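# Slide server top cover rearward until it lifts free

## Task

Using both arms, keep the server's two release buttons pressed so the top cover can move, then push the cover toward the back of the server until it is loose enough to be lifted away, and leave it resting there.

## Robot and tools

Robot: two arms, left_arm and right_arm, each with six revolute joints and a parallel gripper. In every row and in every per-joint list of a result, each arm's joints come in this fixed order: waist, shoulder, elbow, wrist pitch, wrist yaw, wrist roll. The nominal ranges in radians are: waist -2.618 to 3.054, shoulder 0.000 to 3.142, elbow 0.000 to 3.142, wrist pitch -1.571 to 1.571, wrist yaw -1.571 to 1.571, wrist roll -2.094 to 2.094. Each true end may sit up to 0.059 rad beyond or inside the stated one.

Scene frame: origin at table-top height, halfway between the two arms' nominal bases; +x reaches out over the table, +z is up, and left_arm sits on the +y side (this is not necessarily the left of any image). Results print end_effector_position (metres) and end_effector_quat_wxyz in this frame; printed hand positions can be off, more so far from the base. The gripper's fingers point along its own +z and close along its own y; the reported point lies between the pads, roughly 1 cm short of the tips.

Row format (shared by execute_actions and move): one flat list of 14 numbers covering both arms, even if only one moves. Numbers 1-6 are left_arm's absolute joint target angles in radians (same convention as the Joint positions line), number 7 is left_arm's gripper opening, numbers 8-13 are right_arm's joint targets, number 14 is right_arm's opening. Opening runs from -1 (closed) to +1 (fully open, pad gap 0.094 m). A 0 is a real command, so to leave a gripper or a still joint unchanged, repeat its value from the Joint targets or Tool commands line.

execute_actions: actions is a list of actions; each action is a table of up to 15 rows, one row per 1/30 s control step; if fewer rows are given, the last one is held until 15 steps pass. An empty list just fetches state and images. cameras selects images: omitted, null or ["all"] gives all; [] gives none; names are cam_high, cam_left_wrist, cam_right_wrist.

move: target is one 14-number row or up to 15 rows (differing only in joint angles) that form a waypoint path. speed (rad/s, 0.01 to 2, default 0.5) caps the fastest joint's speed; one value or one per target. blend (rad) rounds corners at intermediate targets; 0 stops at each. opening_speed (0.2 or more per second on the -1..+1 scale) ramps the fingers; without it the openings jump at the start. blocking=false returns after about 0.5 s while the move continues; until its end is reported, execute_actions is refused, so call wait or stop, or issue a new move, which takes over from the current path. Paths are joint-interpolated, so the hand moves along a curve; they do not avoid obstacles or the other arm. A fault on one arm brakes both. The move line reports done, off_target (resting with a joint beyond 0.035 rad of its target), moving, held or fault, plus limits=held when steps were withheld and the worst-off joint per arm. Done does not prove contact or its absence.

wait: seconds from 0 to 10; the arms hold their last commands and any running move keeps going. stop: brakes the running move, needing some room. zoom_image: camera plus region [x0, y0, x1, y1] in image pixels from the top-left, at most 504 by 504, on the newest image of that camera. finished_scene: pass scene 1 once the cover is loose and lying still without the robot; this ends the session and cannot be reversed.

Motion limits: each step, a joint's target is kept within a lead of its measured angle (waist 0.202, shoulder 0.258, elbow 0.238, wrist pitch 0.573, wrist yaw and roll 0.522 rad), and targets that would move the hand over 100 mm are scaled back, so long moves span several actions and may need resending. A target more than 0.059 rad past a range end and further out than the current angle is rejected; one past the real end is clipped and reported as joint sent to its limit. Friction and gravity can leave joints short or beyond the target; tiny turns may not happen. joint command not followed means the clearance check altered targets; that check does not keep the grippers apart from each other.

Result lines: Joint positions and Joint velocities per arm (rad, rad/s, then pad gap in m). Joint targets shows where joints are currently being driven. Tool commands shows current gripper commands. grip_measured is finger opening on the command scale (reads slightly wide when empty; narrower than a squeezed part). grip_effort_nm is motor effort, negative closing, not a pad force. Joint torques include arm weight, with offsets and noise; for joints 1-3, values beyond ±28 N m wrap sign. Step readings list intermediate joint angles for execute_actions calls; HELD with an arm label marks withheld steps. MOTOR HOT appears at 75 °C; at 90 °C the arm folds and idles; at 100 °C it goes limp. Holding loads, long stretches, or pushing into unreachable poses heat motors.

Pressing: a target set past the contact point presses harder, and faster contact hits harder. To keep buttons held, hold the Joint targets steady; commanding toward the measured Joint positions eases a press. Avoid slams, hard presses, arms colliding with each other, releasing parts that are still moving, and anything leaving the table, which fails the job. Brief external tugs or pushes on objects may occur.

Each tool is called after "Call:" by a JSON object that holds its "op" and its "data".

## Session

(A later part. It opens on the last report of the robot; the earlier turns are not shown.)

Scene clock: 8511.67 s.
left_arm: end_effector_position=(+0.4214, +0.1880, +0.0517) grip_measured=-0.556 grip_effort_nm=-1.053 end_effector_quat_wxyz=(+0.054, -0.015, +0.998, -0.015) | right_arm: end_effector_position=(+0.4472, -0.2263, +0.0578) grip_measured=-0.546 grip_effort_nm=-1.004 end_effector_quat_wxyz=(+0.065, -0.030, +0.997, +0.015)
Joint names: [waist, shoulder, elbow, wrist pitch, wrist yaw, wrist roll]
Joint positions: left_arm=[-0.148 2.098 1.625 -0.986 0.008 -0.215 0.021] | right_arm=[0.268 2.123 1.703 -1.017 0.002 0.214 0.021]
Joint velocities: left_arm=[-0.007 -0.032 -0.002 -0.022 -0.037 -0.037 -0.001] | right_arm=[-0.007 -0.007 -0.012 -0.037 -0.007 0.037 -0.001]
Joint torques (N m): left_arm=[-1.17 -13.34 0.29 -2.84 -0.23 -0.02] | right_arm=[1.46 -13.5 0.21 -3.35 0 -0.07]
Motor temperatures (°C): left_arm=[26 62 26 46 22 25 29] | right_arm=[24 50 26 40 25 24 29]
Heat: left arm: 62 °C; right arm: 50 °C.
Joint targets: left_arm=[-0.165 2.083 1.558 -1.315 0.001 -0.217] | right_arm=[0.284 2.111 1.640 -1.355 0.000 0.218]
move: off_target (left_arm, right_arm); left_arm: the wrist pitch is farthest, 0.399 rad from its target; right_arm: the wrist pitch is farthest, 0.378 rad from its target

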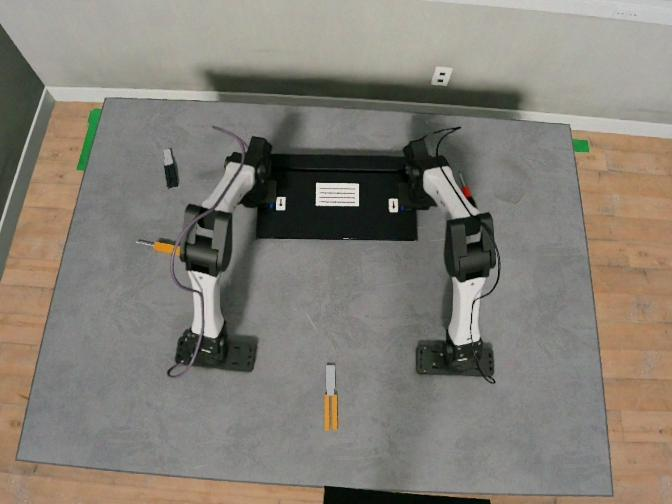

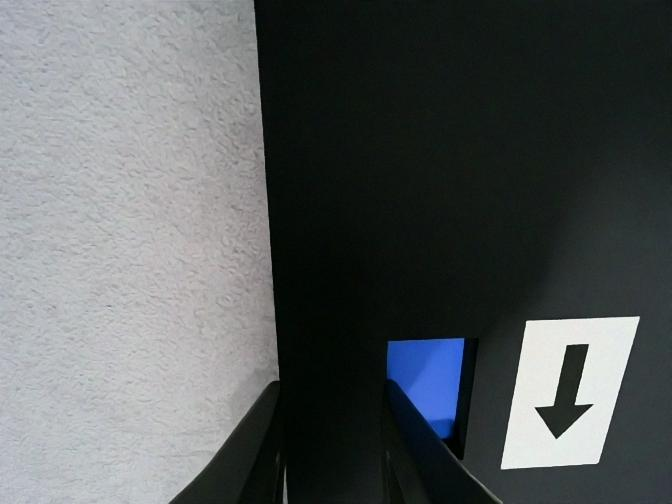

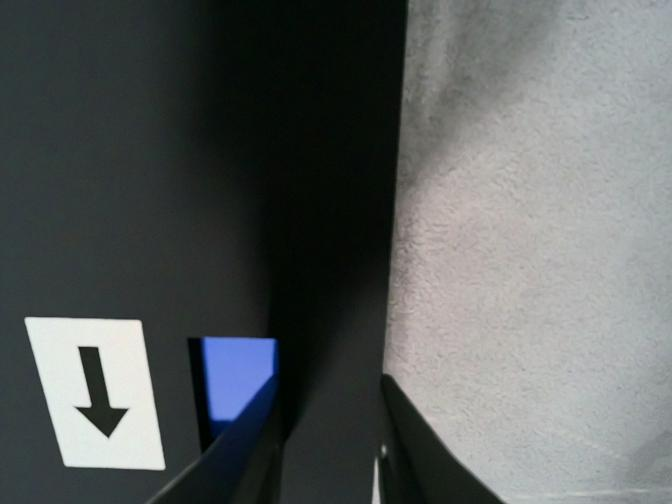

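Call:
{"op": "move", "data": {"target": [-0.152, 2.204, 1.549, -0.966, 0, -0.217, -0.66, 0.272, 2.231, 1.626, -0.9935, 0, 0.218, -0.66], "speed": 0.15, "cameras": ["cam_high", "cam_left_wrist", "cam_right_wrist"]}}

Call:
{"op": "zoom_image", "data": {"camera": "cam_high", "region": [230, 110, 450, 260]}}

Scene clock: 8547.00 s.
left_arm: end_effector_position=(+0.4240, +0.1875, +0.0505) grip_measured=-0.556 grip_effort_nm=-1.048 end_effector_quat_wxyz=(+0.061, -0.015, +0.998, -0.016) | right_arm: end_effector_position=(+0.4506, -0.2253, +0.0553) grip_measured=-0.546 grip_effort_nm=-1.004 end_effector_quat_wxyz=(+0.073, -0.029, +0.997, +0.017)
Joint names: [waist, shoulder, elbow, wrist pitch, wrist yaw, wrist roll]
Joint positions: left_arm=[-0.148 2.096 1.615 -0.964 0.008 -0.215 0.021] | right_arm=[0.268 2.123 1.691 -0.988 0.002 0.215 0.021]
Joint velocities: left_arm=[0.007 0.022 -0.007 -0.066 -0.007 0.081 0.001] | right_arm=[0.002 0.007 0.012 -0.081 -0.022 0.022 0]
Joint torques (N m): left_arm=[0.09 -1.78 0.44 0.51 -0.25 0.01] | right_arm=[0.36 -1.85 0.02 0.56 -0.05 -0.1]
Motor temperatures (°C): left_arm=[26 62 26 47 22 25 29] | right_arm=[24 48 26 47 25 24 29]
Heat: left arm: 62 °C; right arm: 48 °C.
Joint targets: left_arm=[-0.152 2.204 1.549 -0.966 0.000 -0.217] | right_arm=[0.272 2.231 1.626 -0.993 0.000 0.218]
move: off_target (left_arm, right_arm); left_arm: the shoulder is farthest, 0.108 rad from its target; right_arm: the shoulder is farthest, 0.108 rad from its target

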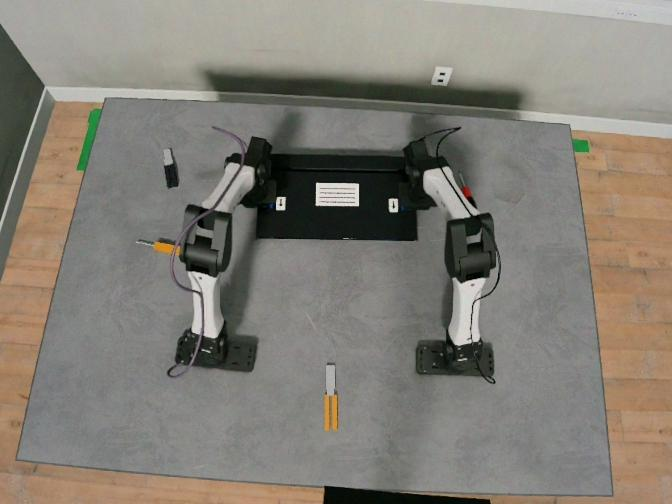

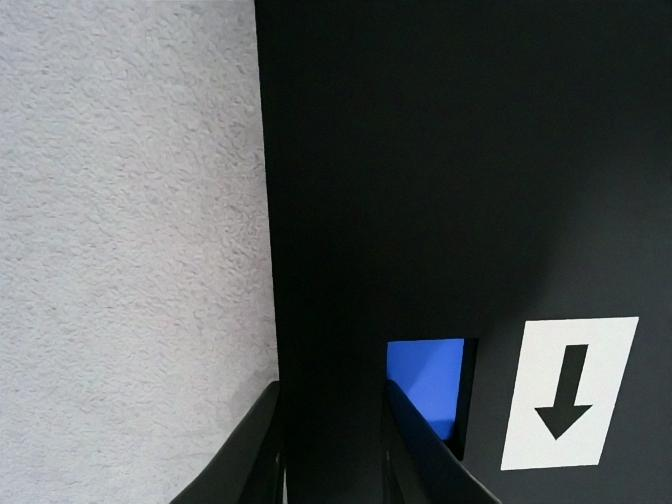

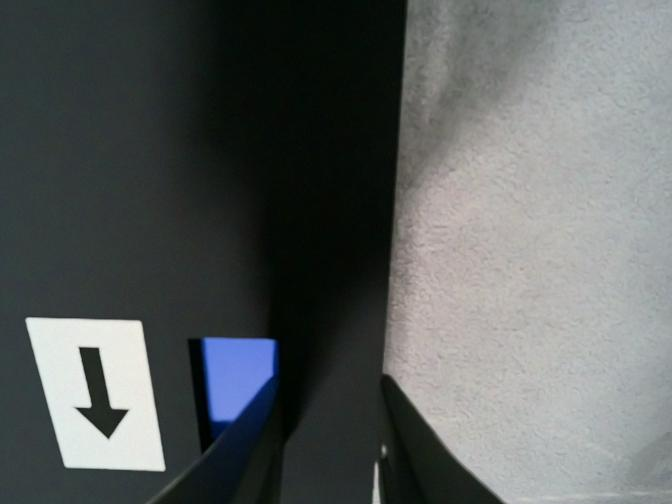

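Scaled by 2.291 from the camera's 672x504 image, which has a finer 960x720 frame.

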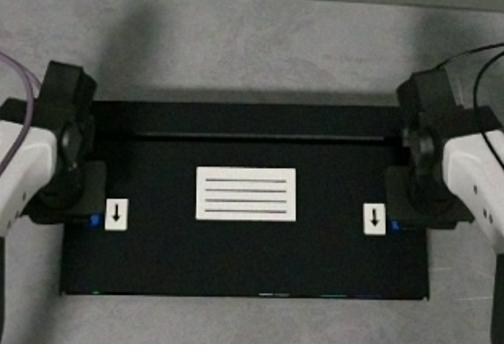

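Call:
{"op": "zoom_image", "data": {"camera": "cam_high", "region": [305, 148, 365, 193]}}

Call:
{"op": "zoom_image", "data": {"camera": "cam_high", "region": [250, 220, 340, 250]}}

Scaled by 8.400 from the camera's 672x504 image, which has a finer 960x720 frame.

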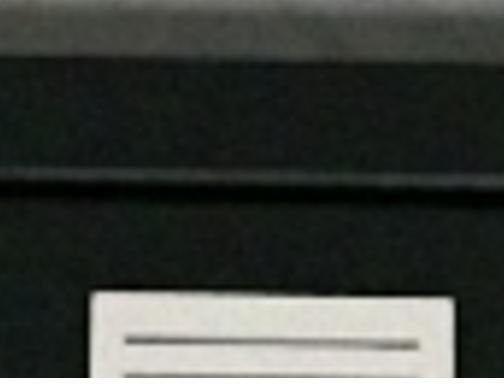

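Scaled by 5.600 from the camera's 672x504 image, which has a finer 960x720 frame.

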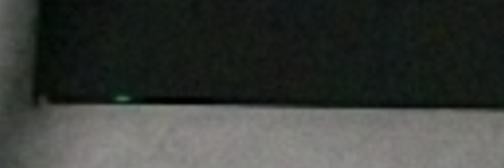

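Call:
{"op": "move", "data": {"target": [-0.150, 2.1685, 1.6025, -0.960, 0, -0.217, -0.66, 0.270, 2.1991, 1.6933, -0.9973, 0, 0.218, -0.66], "speed": 0.15, "cameras": []}}

Call:
{"op": "move", "data": {"target": [-0.150, 2.1685, 1.6025, -0.960, 0, -0.217, -0.48, 0.270, 2.1991, 1.6933, -0.9973, 0, 0.218, -0.48], "opening_speed": 0.25, "cameras": ["cam_high", "cam_left_wrist", "cam_right_wrist"]}}

Scene clock: 8640.57 s.
left_arm: end_effector_position=(+0.4246, +0.1874, +0.0519) grip_measured=-0.556 grip_effort_nm=-1.053 end_effector_quat_wxyz=(+0.062, -0.015, +0.998, -0.016) | right_arm: end_effector_position=(+0.4520, -0.2249, +0.0578) grip_measured=-0.546 grip_effort_nm=-1.009 end_effector_quat_wxyz=(+0.073, -0.029, +0.997, +0.017)
Joint names: [waist, shoulder, elbow, wrist pitch, wrist yaw, wrist roll]
Joint positions: left_arm=[-0.148 2.096 1.621 -0.968 0.008 -0.215 0.021] | right_arm=[0.268 2.127 1.707 -1.001 0.002 0.215 0.021]
Joint velocities: left_arm=[-0.007 0.007 -0.012 -0.037 -0.037 0.007 0] | right_arm=[-0.012 0.002 -0.007 0.081 0.066 -0.037 0.001]
Joint torques (N m): left_arm=[0.31 -5.16 4.9 0.61 -0.25 0] | right_arm=[0.21 -5.35 4.19 0.67 -0.05 -0.06]
Motor temperatures (°C): left_arm=[26 39 25 34 22 25 29] | right_arm=[24 34 26 36 25 24 29]
Heat: left arm: 39 °C; right arm: 36 °C.
Joint targets: left_arm=[-0.150 2.168 1.602 -0.960 0.000 -0.217] | right_arm=[0.270 2.199 1.693 -0.997 0.000 0.218]
move: off_target (left_arm, right_arm); left_arm: the shoulder is farthest, 0.073 rad from its target; right_arm: the shoulder is farthest, 0.072 rad from its target
No camera images: "cameras" was empty.

Scene clock: 8641.50 s.
left_arm: end_effector_position=(+0.4247, +0.1878, +0.0519) grip_measured=-0.482 grip_effort_nm=0.076 end_effector_quat_wxyz=(+0.062, -0.015, +0.998, -0.015) | right_arm: end_effector_position=(+0.4519, -0.2250, +0.0576) grip_measured=-0.482 grip_effort_nm=0.110 end_effector_quat_wxyz=(+0.072, -0.029, +0.997, +0.017)
Joint names: [waist, shoulder, elbow, wrist pitch, wrist yaw, wrist roll]
Joint positions: left_arm=[-0.148 2.096 1.621 -0.968 0.005 -0.215 0.024] | right_arm=[0.268 2.127 1.707 -1.001 0.002 0.215 0.024]
Joint velocities: left_arm=[-0.007 -0.017 -0.002 -0.095 0.007 -0.051 0] | right_arm=[-0.012 -0.002 -0.007 -0.007 0.066 -0.007 0]
Joint torques (N m): left_arm=[0.24 -5.15 4.92 0.6 -0.23 0] | right_arm=[0.18 -5.55 4.15 0.65 -0.04 -0.11]
Motor temperatures (°C): left_arm=[26 39 25 34 22 25 29] | right_arm=[24 34 26 36 25 24 29]
Heat: left arm: 39 °C; right arm: 36 °C.
Joint targets: left_arm=[-0.150 2.168 1.602 -0.960 0.000 -0.217] | right_arm=[0.270 2.199 1.693 -0.997 0.000 0.218]
move: off_target (left_arm, right_arm); left_arm: the shoulder is farthest, 0.073 rad from its target; right_arm: the shoulder is farthest, 0.072 rad from its target

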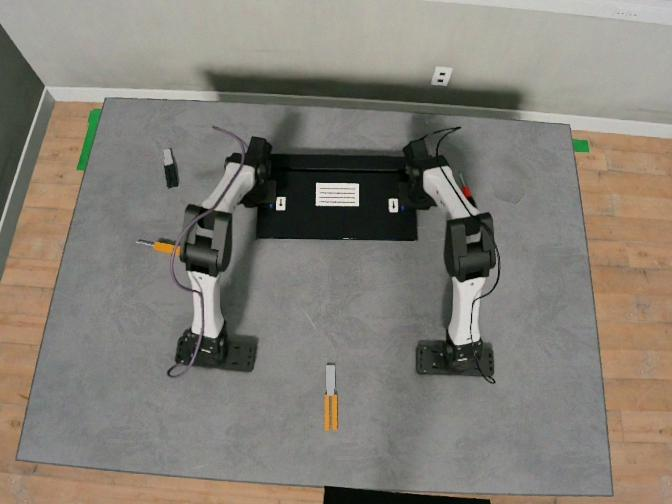

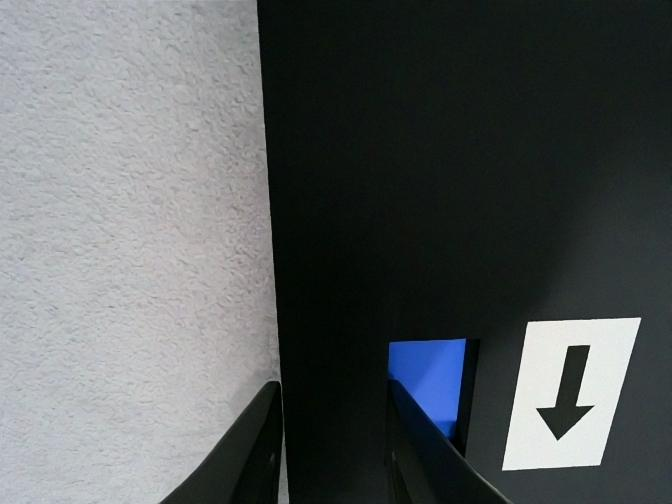

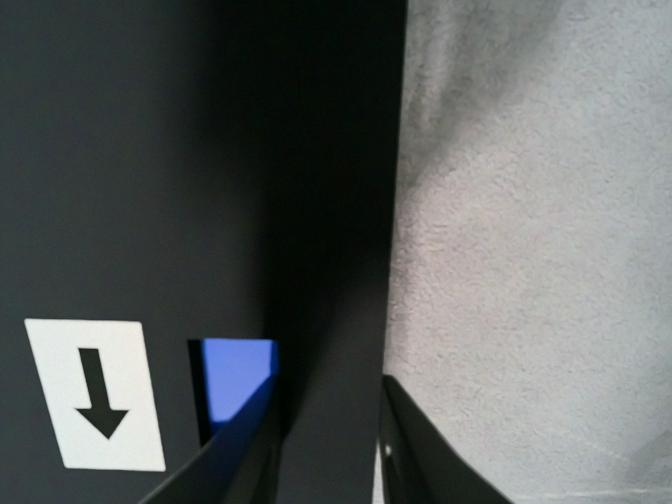

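Call:
{"op": "move", "data": {"target": [-0.150, 2.1685, 1.6025, -0.960, 0, -0.217, -0.66, 0.270, 2.1991, 1.6933, -0.9973, 0, 0.218, -0.66], "opening_speed": 0.4, "cameras": []}}

Call:
{"op": "move", "data": {"target": [-0.150, 2.089, 1.6475, -0.960, 0, -0.217, -0.66, 0.270, 2.1196, 1.739, -0.9973, 0, 0.218, -0.66], "speed": 0.15, "cameras": ["cam_high"]}}

Call:
{"op": "move", "data": {"target": [-0.150, 2.089, 1.6568, -0.889, 0, -0.217, -0.66, 0.270, 2.1196, 1.748, -0.9353, 0, 0.218, -0.66], "speed": 0.1, "cameras": ["cam_high", "cam_left_wrist", "cam_right_wrist"]}}

Call:
{"op": "zoom_image", "data": {"camera": "cam_high", "region": [230, 110, 450, 260]}}

Scene clock: 8681.43 s.
left_arm: end_effector_position=(+0.4247, +0.1878, +0.0519) grip_measured=-0.554 grip_effort_nm=-1.038 end_effector_quat_wxyz=(+0.062, -0.016, +0.998, -0.015) | right_arm: end_effector_position=(+0.4519, -0.2250, +0.0576) grip_measured=-0.544 grip_effort_nm=-0.994 end_effector_quat_wxyz=(+0.072, -0.028, +0.997, +0.017)
Joint names: [waist, shoulder, elbow, wrist pitch, wrist yaw, wrist roll]
Joint positions: left_arm=[-0.148 2.096 1.621 -0.968 0.005 -0.217 0.021] | right_arm=[0.268 2.127 1.707 -1.001 0.002 0.218 0.021]
Joint velocities: left_arm=[-0.012 -0.002 0.002 0.081 -0.022 -0.037 -0.002] | right_arm=[-0.012 -0.007 -0.017 0.007 0.037 -0.007 0]
Joint torques (N m): left_arm=[0.32 -5.15 4.92 0.61 -0.22 0.01] | right_arm=[0.24 -5.39 4.22 0.64 -0.05 -0.12]
Motor temperatures (°C): left_arm=[26 39 27 32 22 25 28] | right_arm=[24 36 27 35 25 24 28]
Heat: left arm: 39 °C; right arm: 36 °C.
Joint targets: left_arm=[-0.150 2.168 1.602 -0.960 0.000 -0.217] | right_arm=[0.270 2.199 1.693 -0.997 0.000 0.218]
move: off_target (left_arm, right_arm); left_arm: the shoulder is farthest, 0.073 rad from its target; right_arm: the shoulder is farthest, 0.072 rad from its target
No camera images: "cameras" was empty.

Scene clock: 8682.20 s.
left_arm: end_effector_position=(+0.4255, +0.1876, +0.0535) grip_measured=-0.555 grip_effort_nm=-1.048 end_effector_quat_wxyz=(+0.063, -0.016, +0.998, -0.016) | right_arm: end_effector_position=(+0.4529, -0.2247, +0.0600) grip_measured=-0.545 grip_effort_nm=-1.004 end_effector_quat_wxyz=(+0.074, -0.028, +0.997, +0.017)
Joint names: [waist, shoulder, elbow, wrist pitch, wrist yaw, wrist roll]
Joint positions: left_arm=[-0.148 2.096 1.627 -0.973 0.005 -0.217 0.021] | right_arm=[0.268 2.127 1.717 -1.008 0.002 0.218 0.021]
Joint velocities: left_arm=[-0.017 0.007 -0.007 -0.022 -0.066 -0.007 -0.001] | right_arm=[-0.002 -0.002 0.007 0.007 -0.022 0.007 -0.001]
Joint torques (N m): left_arm=[0.32 -12.66 8.54 0.65 -0.24 0.02] | right_arm=[0.16 -13.14 7.2 0.74 -0.01 -0.09]
Motor temperatures (°C): left_arm=[26 39 27 32 22 25 28] | right_arm=[24 36 27 35 25 24 28]
Heat: left arm: 39 °C; right arm: 36 °C.
Joint targets: left_arm=[-0.150 2.089 1.648 -0.960 0.000 -0.217] | right_arm=[0.270 2.120 1.739 -0.997 0.000 0.218]
move: done
Images, in order (width x height): cam_high 672x504.

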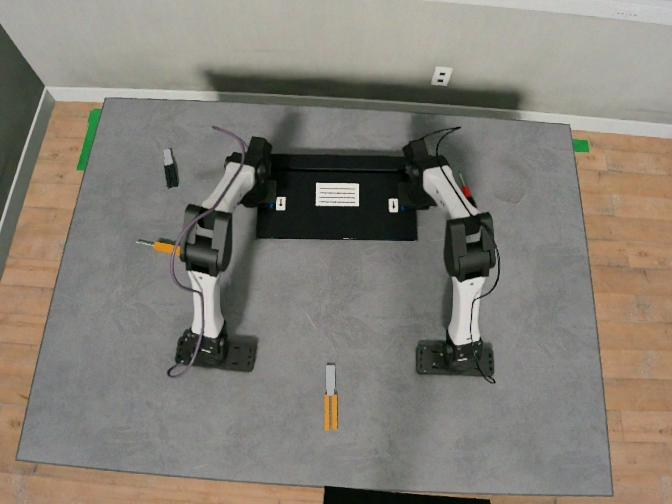

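Scene clock: 8683.13 s.
left_arm: end_effector_position=(+0.4259, +0.1876, +0.0536) grip_measured=-0.555 grip_effort_nm=-1.053 end_effector_quat_wxyz=(+0.064, -0.016, +0.998, -0.016) | right_arm: end_effector_position=(+0.4533, -0.2246, +0.0601) grip_measured=-0.545 grip_effort_nm=-1.004 end_effector_quat_wxyz=(+0.075, -0.028, +0.997, +0.018)
Joint names: [waist, shoulder, elbow, wrist pitch, wrist yaw, wrist roll]
Joint positions: left_arm=[-0.148 2.096 1.627 -0.971 0.005 -0.217 0.021] | right_arm=[0.268 2.127 1.717 -1.006 0.002 0.218 0.021]
Joint velocities: left_arm=[-0.012 -0.017 -0.007 -0.037 0.037 0.022 0] | right_arm=[0.007 -0.012 -0.007 0.022 -0.007 -0.007 -0.002]
Joint torques (N m): left_arm=[0.28 -12.66 9.47 1.35 -0.24 0.02] | right_arm=[0.23 -13.11 7.94 1.43 -0.07 -0.11]
Motor temperatures (°C): left_arm=[26 40 28 33 22 25 28] | right_arm=[24 36 28 35 25 24 28]
Heat: left arm: 40 °C; right arm: 36 °C.
Joint targets: left_arm=[-0.150 2.089 1.657 -0.889 0.000 -0.217] | right_arm=[0.270 2.120 1.748 -0.935 0.000 0.218]
move: off_target (left_arm, right_arm); left_arm: the wrist pitch is farthest, 0.082 rad from its target; right_arm: the wrist pitch is farthest, 0.071 rad from its target

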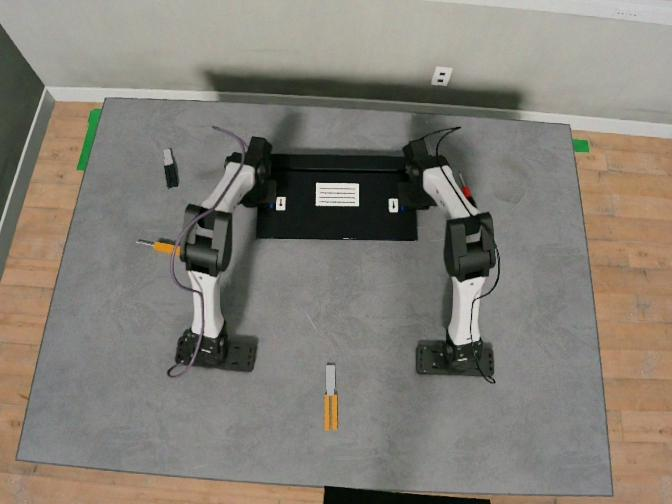

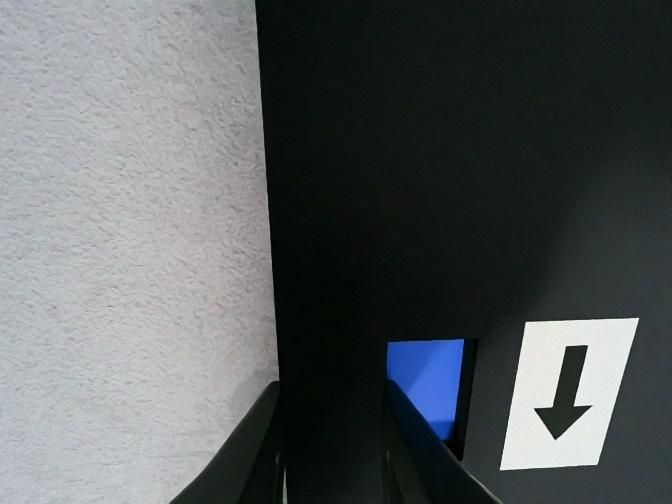

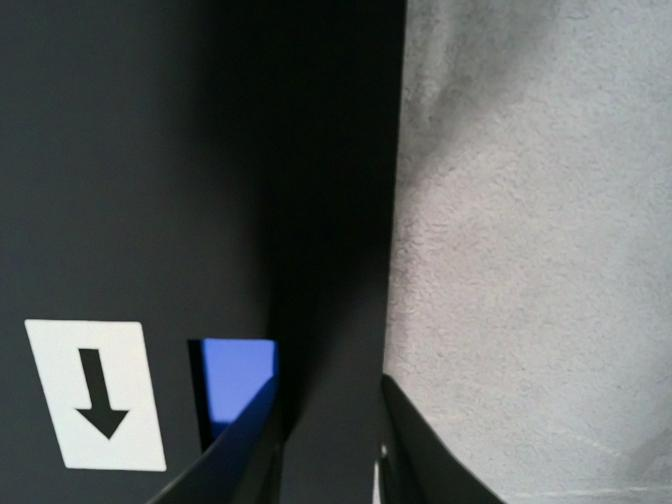

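Scaled by 2.291 from the camera's 672x504 image, which has a finer 960x720 frame.

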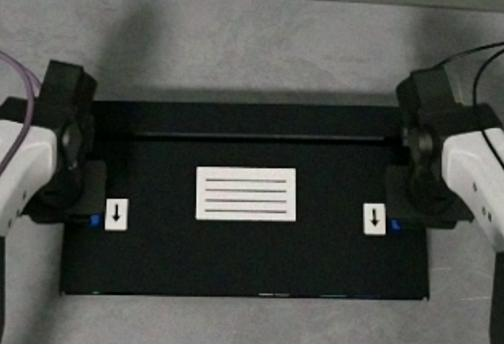

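Call:
{"op": "move", "data": {"target": [-0.150, 2.089, 1.6655, -0.815, 0, -0.217, -0.66, 0.270, 2.1196, 1.757, -0.870, 0, 0.218, -0.66], "speed": 0.1, "cameras": ["cam_high", "cam_left_wrist", "cam_right_wrist"]}}

Call:
{"op": "zoom_image", "data": {"camera": "cam_high", "region": [230, 110, 450, 260]}}

Scene clock: 8689.87 s.
left_arm: end_effector_position=(+0.4264, +0.1875, +0.0536) grip_measured=-0.555 grip_effort_nm=-1.043 end_effector_quat_wxyz=(+0.065, -0.016, +0.998, -0.016) | right_arm: end_effector_position=(+0.4542, -0.2244, +0.0605) grip_measured=-0.545 grip_effort_nm=-1.009 end_effector_quat_wxyz=(+0.076, -0.028, +0.997, +0.018)
Joint names: [waist, shoulder, elbow, wrist pitch, wrist yaw, wrist roll]
Joint positions: left_arm=[-0.148 2.096 1.627 -0.969 0.005 -0.217 0.021] | right_arm=[0.268 2.127 1.718 -1.004 0.002 0.218 0.021]
Joint velocities: left_arm=[0.002 -0.017 0.007 -0.022 0.007 -0.051 0.001] | right_arm=[0.002 -0.012 -0.002 -0.051 -0.081 0.022 0]
Joint torques (N m): left_arm=[0.27 -12.7 10.22 2.09 -0.23 0.02] | right_arm=[0.02 -13.12 8.58 2.16 -0.05 -0.12]
Motor temperatures (°C): left_arm=[26 43 29 33 22 25 28] | right_arm=[24 37 29 35 25 24 28]
Heat: left arm: 43 °C; right arm: 37 °C.
Joint targets: left_arm=[-0.150 2.089 1.666 -0.815 0.000 -0.217] | right_arm=[0.270 2.120 1.757 -0.870 0.000 0.218]
move: off_target (left_arm, right_arm); left_arm: the wrist pitch is farthest, 0.154 rad from its target; right_arm: the wrist pitch is farthest, 0.134 rad from its target

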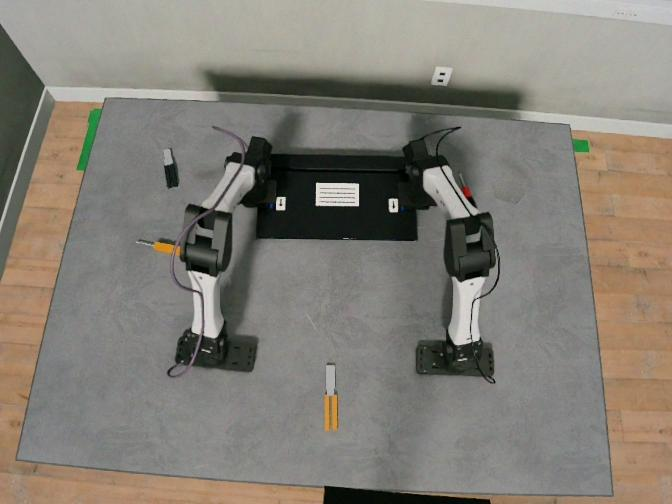

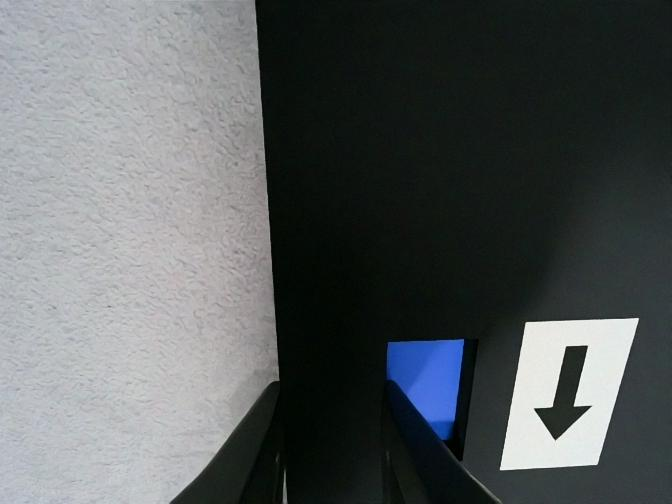

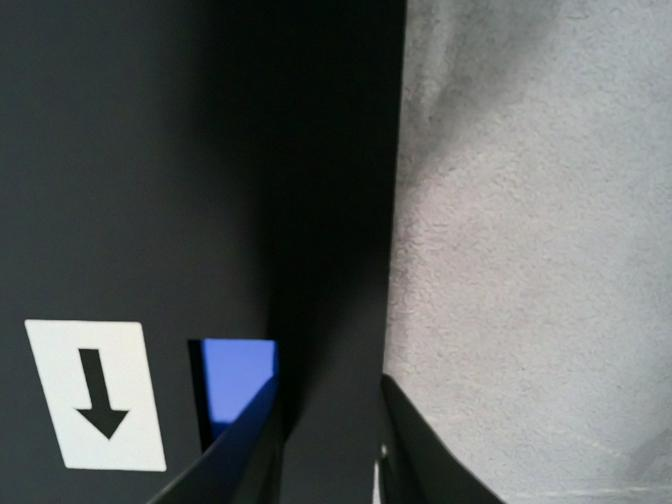

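Scaled by 2.291 from the camera's 672x504 image, which has a finer 960x720 frame.

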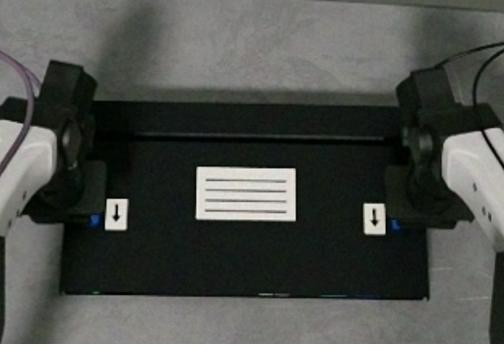

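Call:
{"op": "move", "data": {"target": [-0.150, 2.089, 1.6747, -0.744, 0, -0.217, -0.66, 0.270, 2.1196, 1.766, -0.808, 0, 0.218, -0.66], "speed": 0.1, "cameras": ["cam_high"]}}

Call:
{"op": "zoom_image", "data": {"camera": "cam_high", "region": [230, 110, 450, 260]}}

Scene clock: 8702.80 s.
left_arm: end_effector_position=(+0.4401, +0.1876, +0.0559) grip_measured=-0.556 grip_effort_nm=-1.053 end_effector_quat_wxyz=(+0.092, -0.018, +0.995, -0.017) | right_arm: end_effector_position=(+0.4678, -0.2235, +0.0630) grip_measured=-0.546 grip_effort_nm=-1.009 end_effector_quat_wxyz=(+0.104, -0.026, +0.994, +0.020)
Joint names: [waist, shoulder, elbow, wrist pitch, wrist yaw, wrist roll]
Joint positions: left_arm=[-0.146 2.096 1.627 -0.914 -0.003 -0.217 0.021] | right_arm=[0.265 2.127 1.718 -0.949 0.011 0.218 0.021]
Joint velocities: left_arm=[-0.007 0.002 -0.007 0.022 0.022 0.007 0] | right_arm=[-0.012 -0.007 0.007 -0.051 -0.022 -0.037 -0.001]
Joint torques (N m): left_arm=[0.02 -12.83 11.17 2.36 -0.14 0.02] | right_arm=[0.5 -13.24 9.35 2.34 -0.15 -0.11]
Motor temperatures (°C): left_arm=[26 47 32 36 22 25 29] | right_arm=[24 40 32 37 25 24 29]
Heat: left arm: 47 °C; right arm: 40 °C.
Joint targets: left_arm=[-0.150 2.089 1.675 -0.744 0.000 -0.217] | right_arm=[0.270 2.120 1.766 -0.808 0.000 0.218]
move: off_target (left_arm, right_arm); left_arm: the wrist pitch is farthest, 0.170 rad from its target; right_arm: the wrist pitch is farthest, 0.141 rad from its target
Images, in order (width x height): cam_high 672x504.

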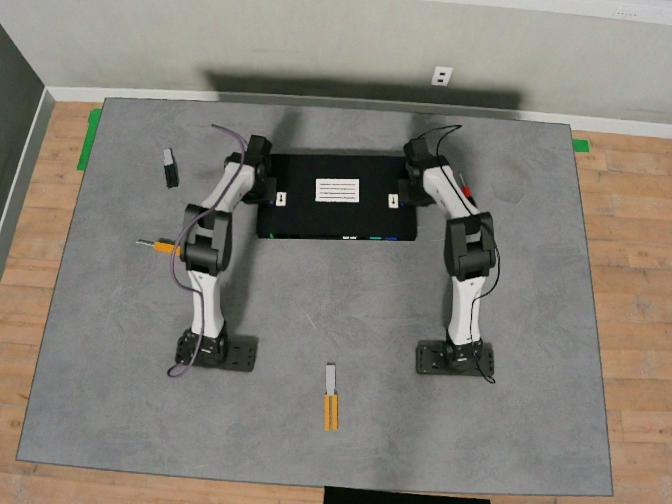

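Scaled by 2.291 from the camera's 672x504 image, which has a finer 960x720 frame.

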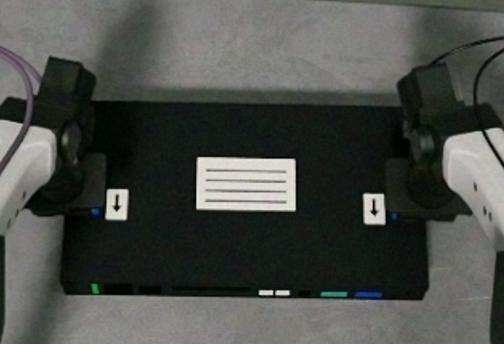

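Call:
{"op": "move", "data": {"target": [[-0.150, 2.089, 1.6475, -0.960, 0, -0.217, -0.66, 0.270, 2.1196, 1.739, -0.9973, 0, 0.218, -0.66], [-0.150, 2.089, 1.6245, -1.138, 0, -0.217, -0.66, 0.270, 2.1196, 1.716, -1.1523, 0, 0.218, -0.66]], "speed": [0.2, 0.08], "cameras": ["cam_high", "cam_left_wrist", "cam_right_wrist"]}}

Call:
{"op": "zoom_image", "data": {"camera": "cam_high", "region": [230, 110, 450, 260]}}

Scene clock: 8735.63 s.
left_arm: end_effector_position=(+0.4236, +0.1889, +0.0533) grip_measured=-0.556 grip_effort_nm=-1.053 end_effector_quat_wxyz=(+0.058, -0.018, +0.998, -0.015) | right_arm: end_effector_position=(+0.4510, -0.2257, +0.0600) grip_measured=-0.546 grip_effort_nm=-1.004 end_effector_quat_wxyz=(+0.069, -0.026, +0.997, +0.018)
Joint names: [waist, shoulder, elbow, wrist pitch, wrist yaw, wrist roll]
Joint positions: left_arm=[-0.146 2.096 1.627 -0.982 0.007 -0.219 0.021] | right_arm=[0.265 2.127 1.718 -1.018 -0.002 0.218 0.021]
Joint velocities: left_arm=[0.017 0.007 0.027 -0.007 0.007 -0.007 0] | right_arm=[0.007 0.017 0.002 -0.022 -0.081 -0.095 0.001]
Joint torques (N m): left_arm=[0.02 -12.67 6.35 -1.1 -0.23 0.04] | right_arm=[0.44 -13.15 5.08 -1 -0.01 -0.11]
Motor temperatures (°C): left_arm=[26 57 35 40 22 25 29] | right_arm=[24 50 34 40 25 24 29]
Heat: left arm: 57 °C; right arm: 50 °C.
Joint targets: left_arm=[-0.150 2.089 1.625 -1.138 0.000 -0.217] | right_arm=[0.270 2.120 1.716 -1.152 0.000 0.218]
move: off_target (left_arm, right_arm); left_arm: the wrist pitch is farthest, 0.156 rad from its target; right_arm: the wrist pitch is farthest, 0.134 rad from its target

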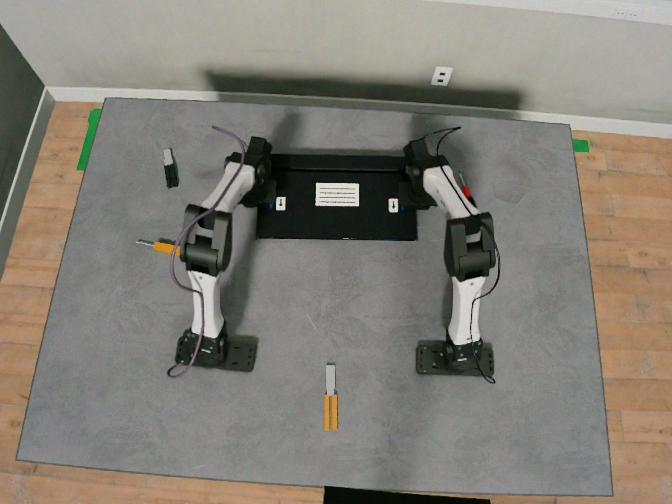

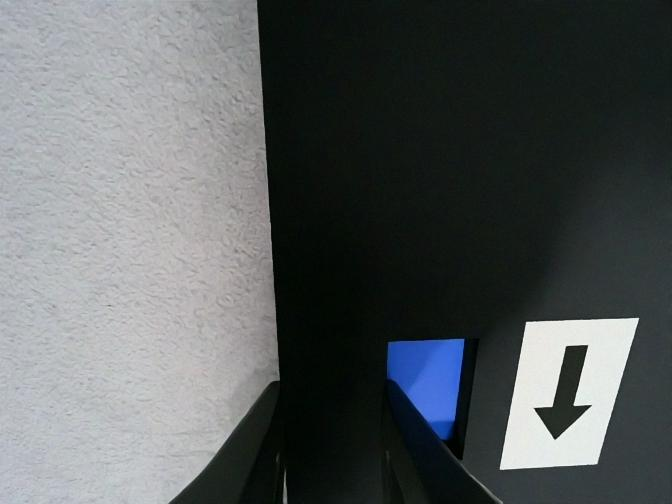

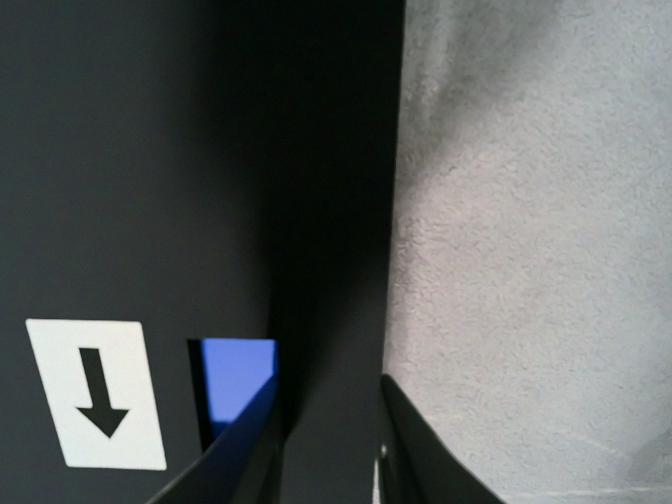

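Scaled by 2.291 from the camera's 672x504 image, which has a finer 960x720 frame.

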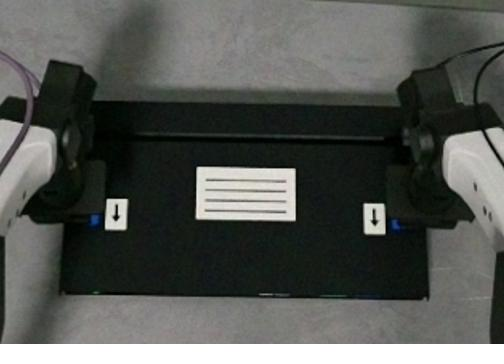

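Call:
{"op": "move", "data": {"target": [-0.150, 2.089, 1.6153, -1.2092, 0, -0.217, -0.66, 0.270, 2.1196, 1.7068, -1.2143, 0, 0.218, -0.66], "speed": 0.1, "cameras": ["cam_high"]}}

Scene clock: 8763.90 s.
left_arm: end_effector_position=(+0.4232, +0.1890, +0.0533) grip_measured=-0.556 grip_effort_nm=-1.048 end_effector_quat_wxyz=(+0.058, -0.018, +0.998, -0.015) | right_arm: end_effector_position=(+0.4503, -0.2259, +0.0599) grip_measured=-0.546 grip_effort_nm=-1.004 end_effector_quat_wxyz=(+0.067, -0.026, +0.997, +0.018)
Joint names: [waist, shoulder, elbow, wrist pitch, wrist yaw, wrist roll]
Joint positions: left_arm=[-0.146 2.096 1.627 -0.984 0.007 -0.219 0.021] | right_arm=[0.265 2.127 1.718 -1.021 -0.002 0.218 0.021]
Joint velocities: left_arm=[0.012 -0.007 -0.012 0.007 0.066 -0.066 0] | right_arm=[-0.012 -0.007 -0.002 -0.007 0.022 -0.007 0]
Joint torques (N m): left_arm=[0.02 -12.72 5.49 -1.78 -0.24 0.03] | right_arm=[0.43 -13.16 4.4 -1.68 0 -0.12]
Motor temperatures (°C): left_arm=[26 59 34 36 22 25 29] | right_arm=[24 49 32 36 25 24 29]
Heat: left arm: 59 °C; right arm: 49 °C.
Joint targets: left_arm=[-0.150 2.089 1.615 -1.209 0.000 -0.217] | right_arm=[0.270 2.120 1.707 -1.214 0.000 0.218]
move: off_target (left_arm, right_arm); left_arm: the wrist pitch is farthest, 0.226 rad from its target; right_arm: the wrist pitch is farthest, 0.193 rad from its target
Images, in order (width x height): cam_high 672x504.

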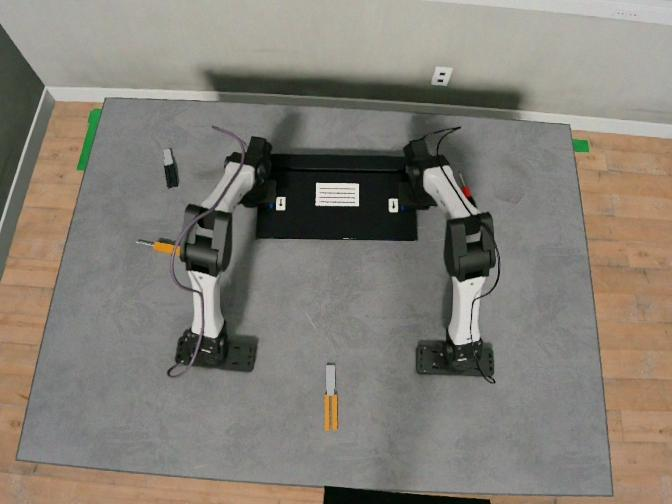

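Call:
{"op": "zoom_image", "data": {"camera": "cam_high", "region": [230, 110, 450, 260]}}

Call:
{"op": "move", "data": {"target": [[-0.150, 2.089, 1.6245, -1.138, 0, -0.217, -0.66, 0.270, 2.1196, 1.716, -1.1523, 0, 0.218, -0.66], [-0.150, 2.1685, 1.6025, -0.960, 0, -0.217, -0.66, 0.270, 2.1991, 1.6933, -0.9973, 0, 0.218, -0.66]], "speed": 0.12, "cameras": ["cam_high", "cam_left_wrist", "cam_right_wrist"]}}

Scaled by 2.291 from the camera's 672x504 image, which has a finer 960x720 frame.

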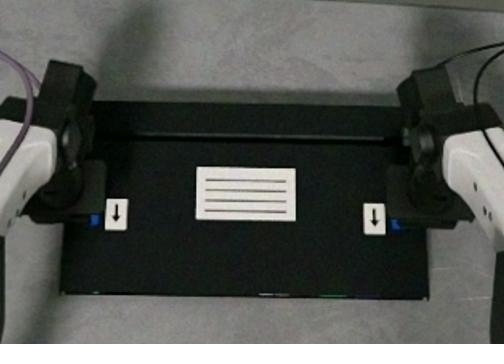

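Scene clock: 8772.30 s.
left_arm: end_effector_position=(+0.4250, +0.1887, +0.0521) grip_measured=-0.556 grip_effort_nm=-1.043 end_effector_quat_wxyz=(+0.060, -0.018, +0.998, -0.016) | right_arm: end_effector_position=(+0.4521, -0.2254, +0.0580) grip_measured=-0.546 grip_effort_nm=-1.004 end_effector_quat_wxyz=(+0.069, -0.026, +0.997, +0.019)
Joint names: [waist, shoulder, elbow, wrist pitch, wrist yaw, wrist roll]
Joint positions: left_arm=[-0.146 2.099 1.627 -0.975 0.007 -0.219 0.021] | right_arm=[0.265 2.133 1.718 -1.012 -0.002 0.218 0.021]
Joint velocities: left_arm=[0.007 -0.022 -0.002 -0.051 -0.022 0.007 0.001] | right_arm=[-0.002 0.007 -0.017 -0.007 -0.037 -0.022 0]
Joint torques (N m): left_arm=[0.03 -5.52 4.33 0.66 -0.25 0.03] | right_arm=[0.47 -5.98 3.22 0.74 -0.01 -0.09]
Motor temperatures (°C): left_arm=[26 59 33 36 22 25 29] | right_arm=[24 49 31 36 25 24 29]
Heat: left arm: 59 °C; right arm: 49 °C.
Joint targets: left_arm=[-0.150 2.168 1.603 -0.960 0.000 -0.217] | right_arm=[0.270 2.199 1.693 -0.997 0.000 0.218]
move: off_target (left_arm, right_arm); left_arm: the shoulder is farthest, 0.069 rad from its target; right_arm: the shoulder is farthest, 0.066 rad from its target

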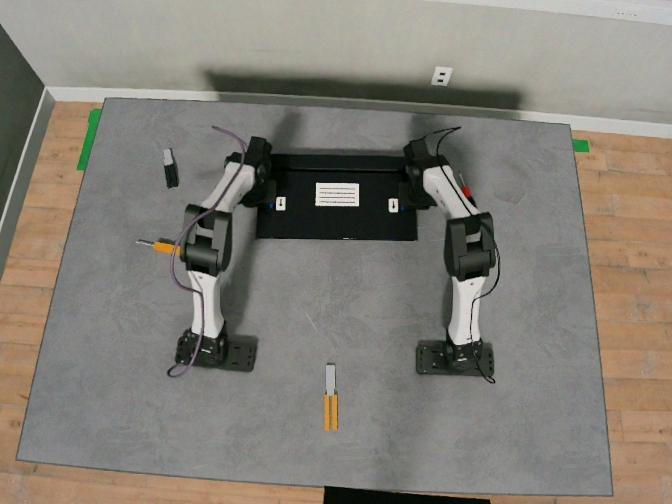

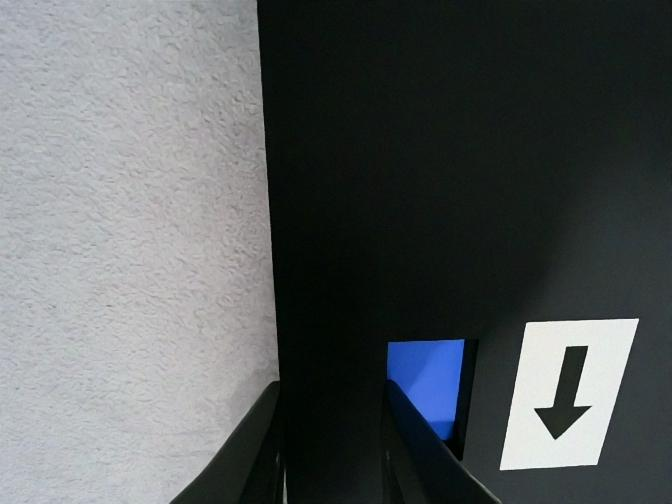

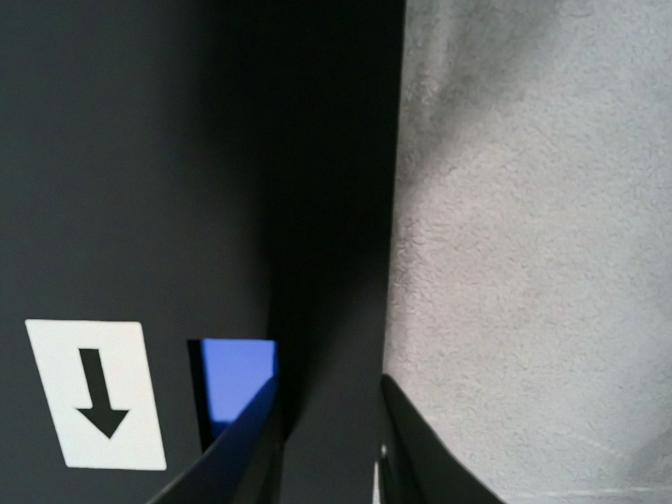

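Call:
{"op": "move", "data": {"target": [-0.150, 2.1685, 1.6025, -0.960, 0, -0.217, -0.48, 0.270, 2.1991, 1.6933, -0.9973, 0, 0.218, -0.48], "speed": 0.12, "opening_speed": 0.25, "cameras": ["cam_high", "cam_left_wrist", "cam_right_wrist"]}}

Scene clock: 8791.13 s.
left_arm: end_effector_position=(+0.4250, +0.1886, +0.0521) grip_measured=-0.482 grip_effort_nm=0.071 end_effector_quat_wxyz=(+0.060, -0.018, +0.998, -0.016) | right_arm: end_effector_position=(+0.4521, -0.2254, +0.0580) grip_measured=-0.482 grip_effort_nm=0.100 end_effector_quat_wxyz=(+0.069, -0.026, +0.997, +0.019)
Joint names: [waist, shoulder, elbow, wrist pitch, wrist yaw, wrist roll]
Joint positions: left_arm=[-0.146 2.099 1.627 -0.975 0.007 -0.219 0.024] | right_arm=[0.265 2.133 1.718 -1.012 -0.002 0.218 0.024]
Joint velocities: left_arm=[-0.012 -0.037 -0.022 -0.007 -0.037 0.037 0.001] | right_arm=[-0.002 -0.007 0.002 -0.022 -0.051 -0.007 0]
Joint torques (N m): left_arm=[0.08 -5.53 4.27 0.67 -0.25 0.03] | right_arm=[0.38 -5.85 3.29 0.75 0 -0.13]
Motor temperatures (°C): left_arm=[26 52 32 34 22 25 29] | right_arm=[24 45 30 35 25 24 29]
Heat: left arm: 52 °C; right arm: 45 °C.
Joint targets: left_arm=[-0.150 2.168 1.603 -0.960 0.000 -0.217] | right_arm=[0.270 2.199 1.693 -0.997 0.000 0.218]
move: off_target (left_arm, right_arm); left_arm: the shoulder is farthest, 0.069 rad from its target; right_arm: the shoulder is farthest, 0.066 rad from its target

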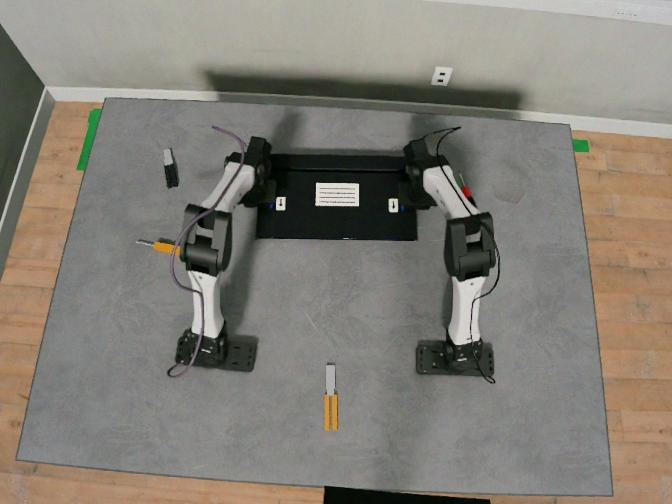

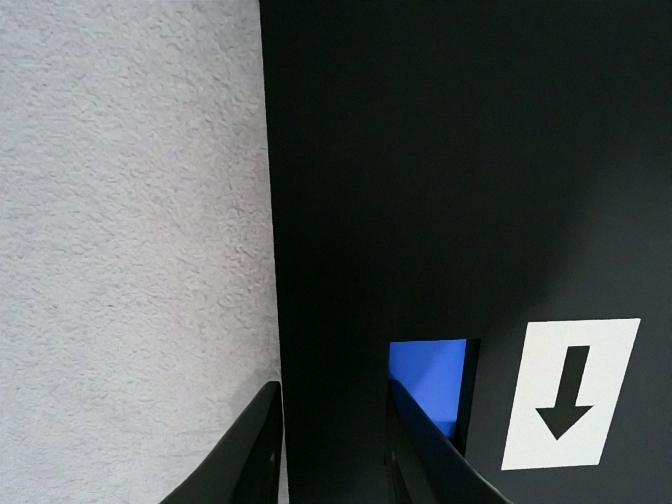

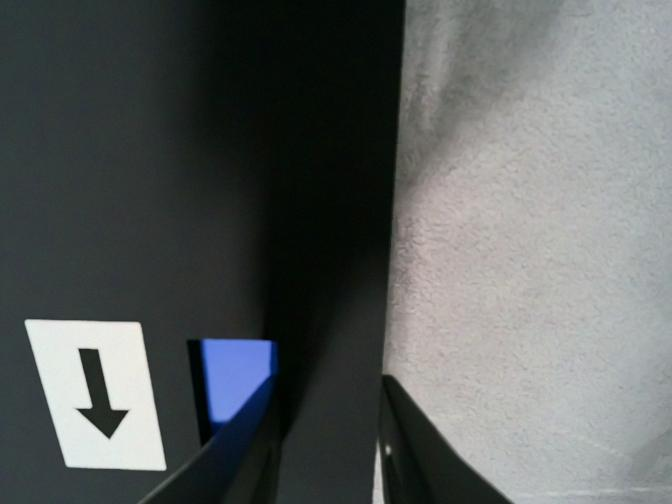

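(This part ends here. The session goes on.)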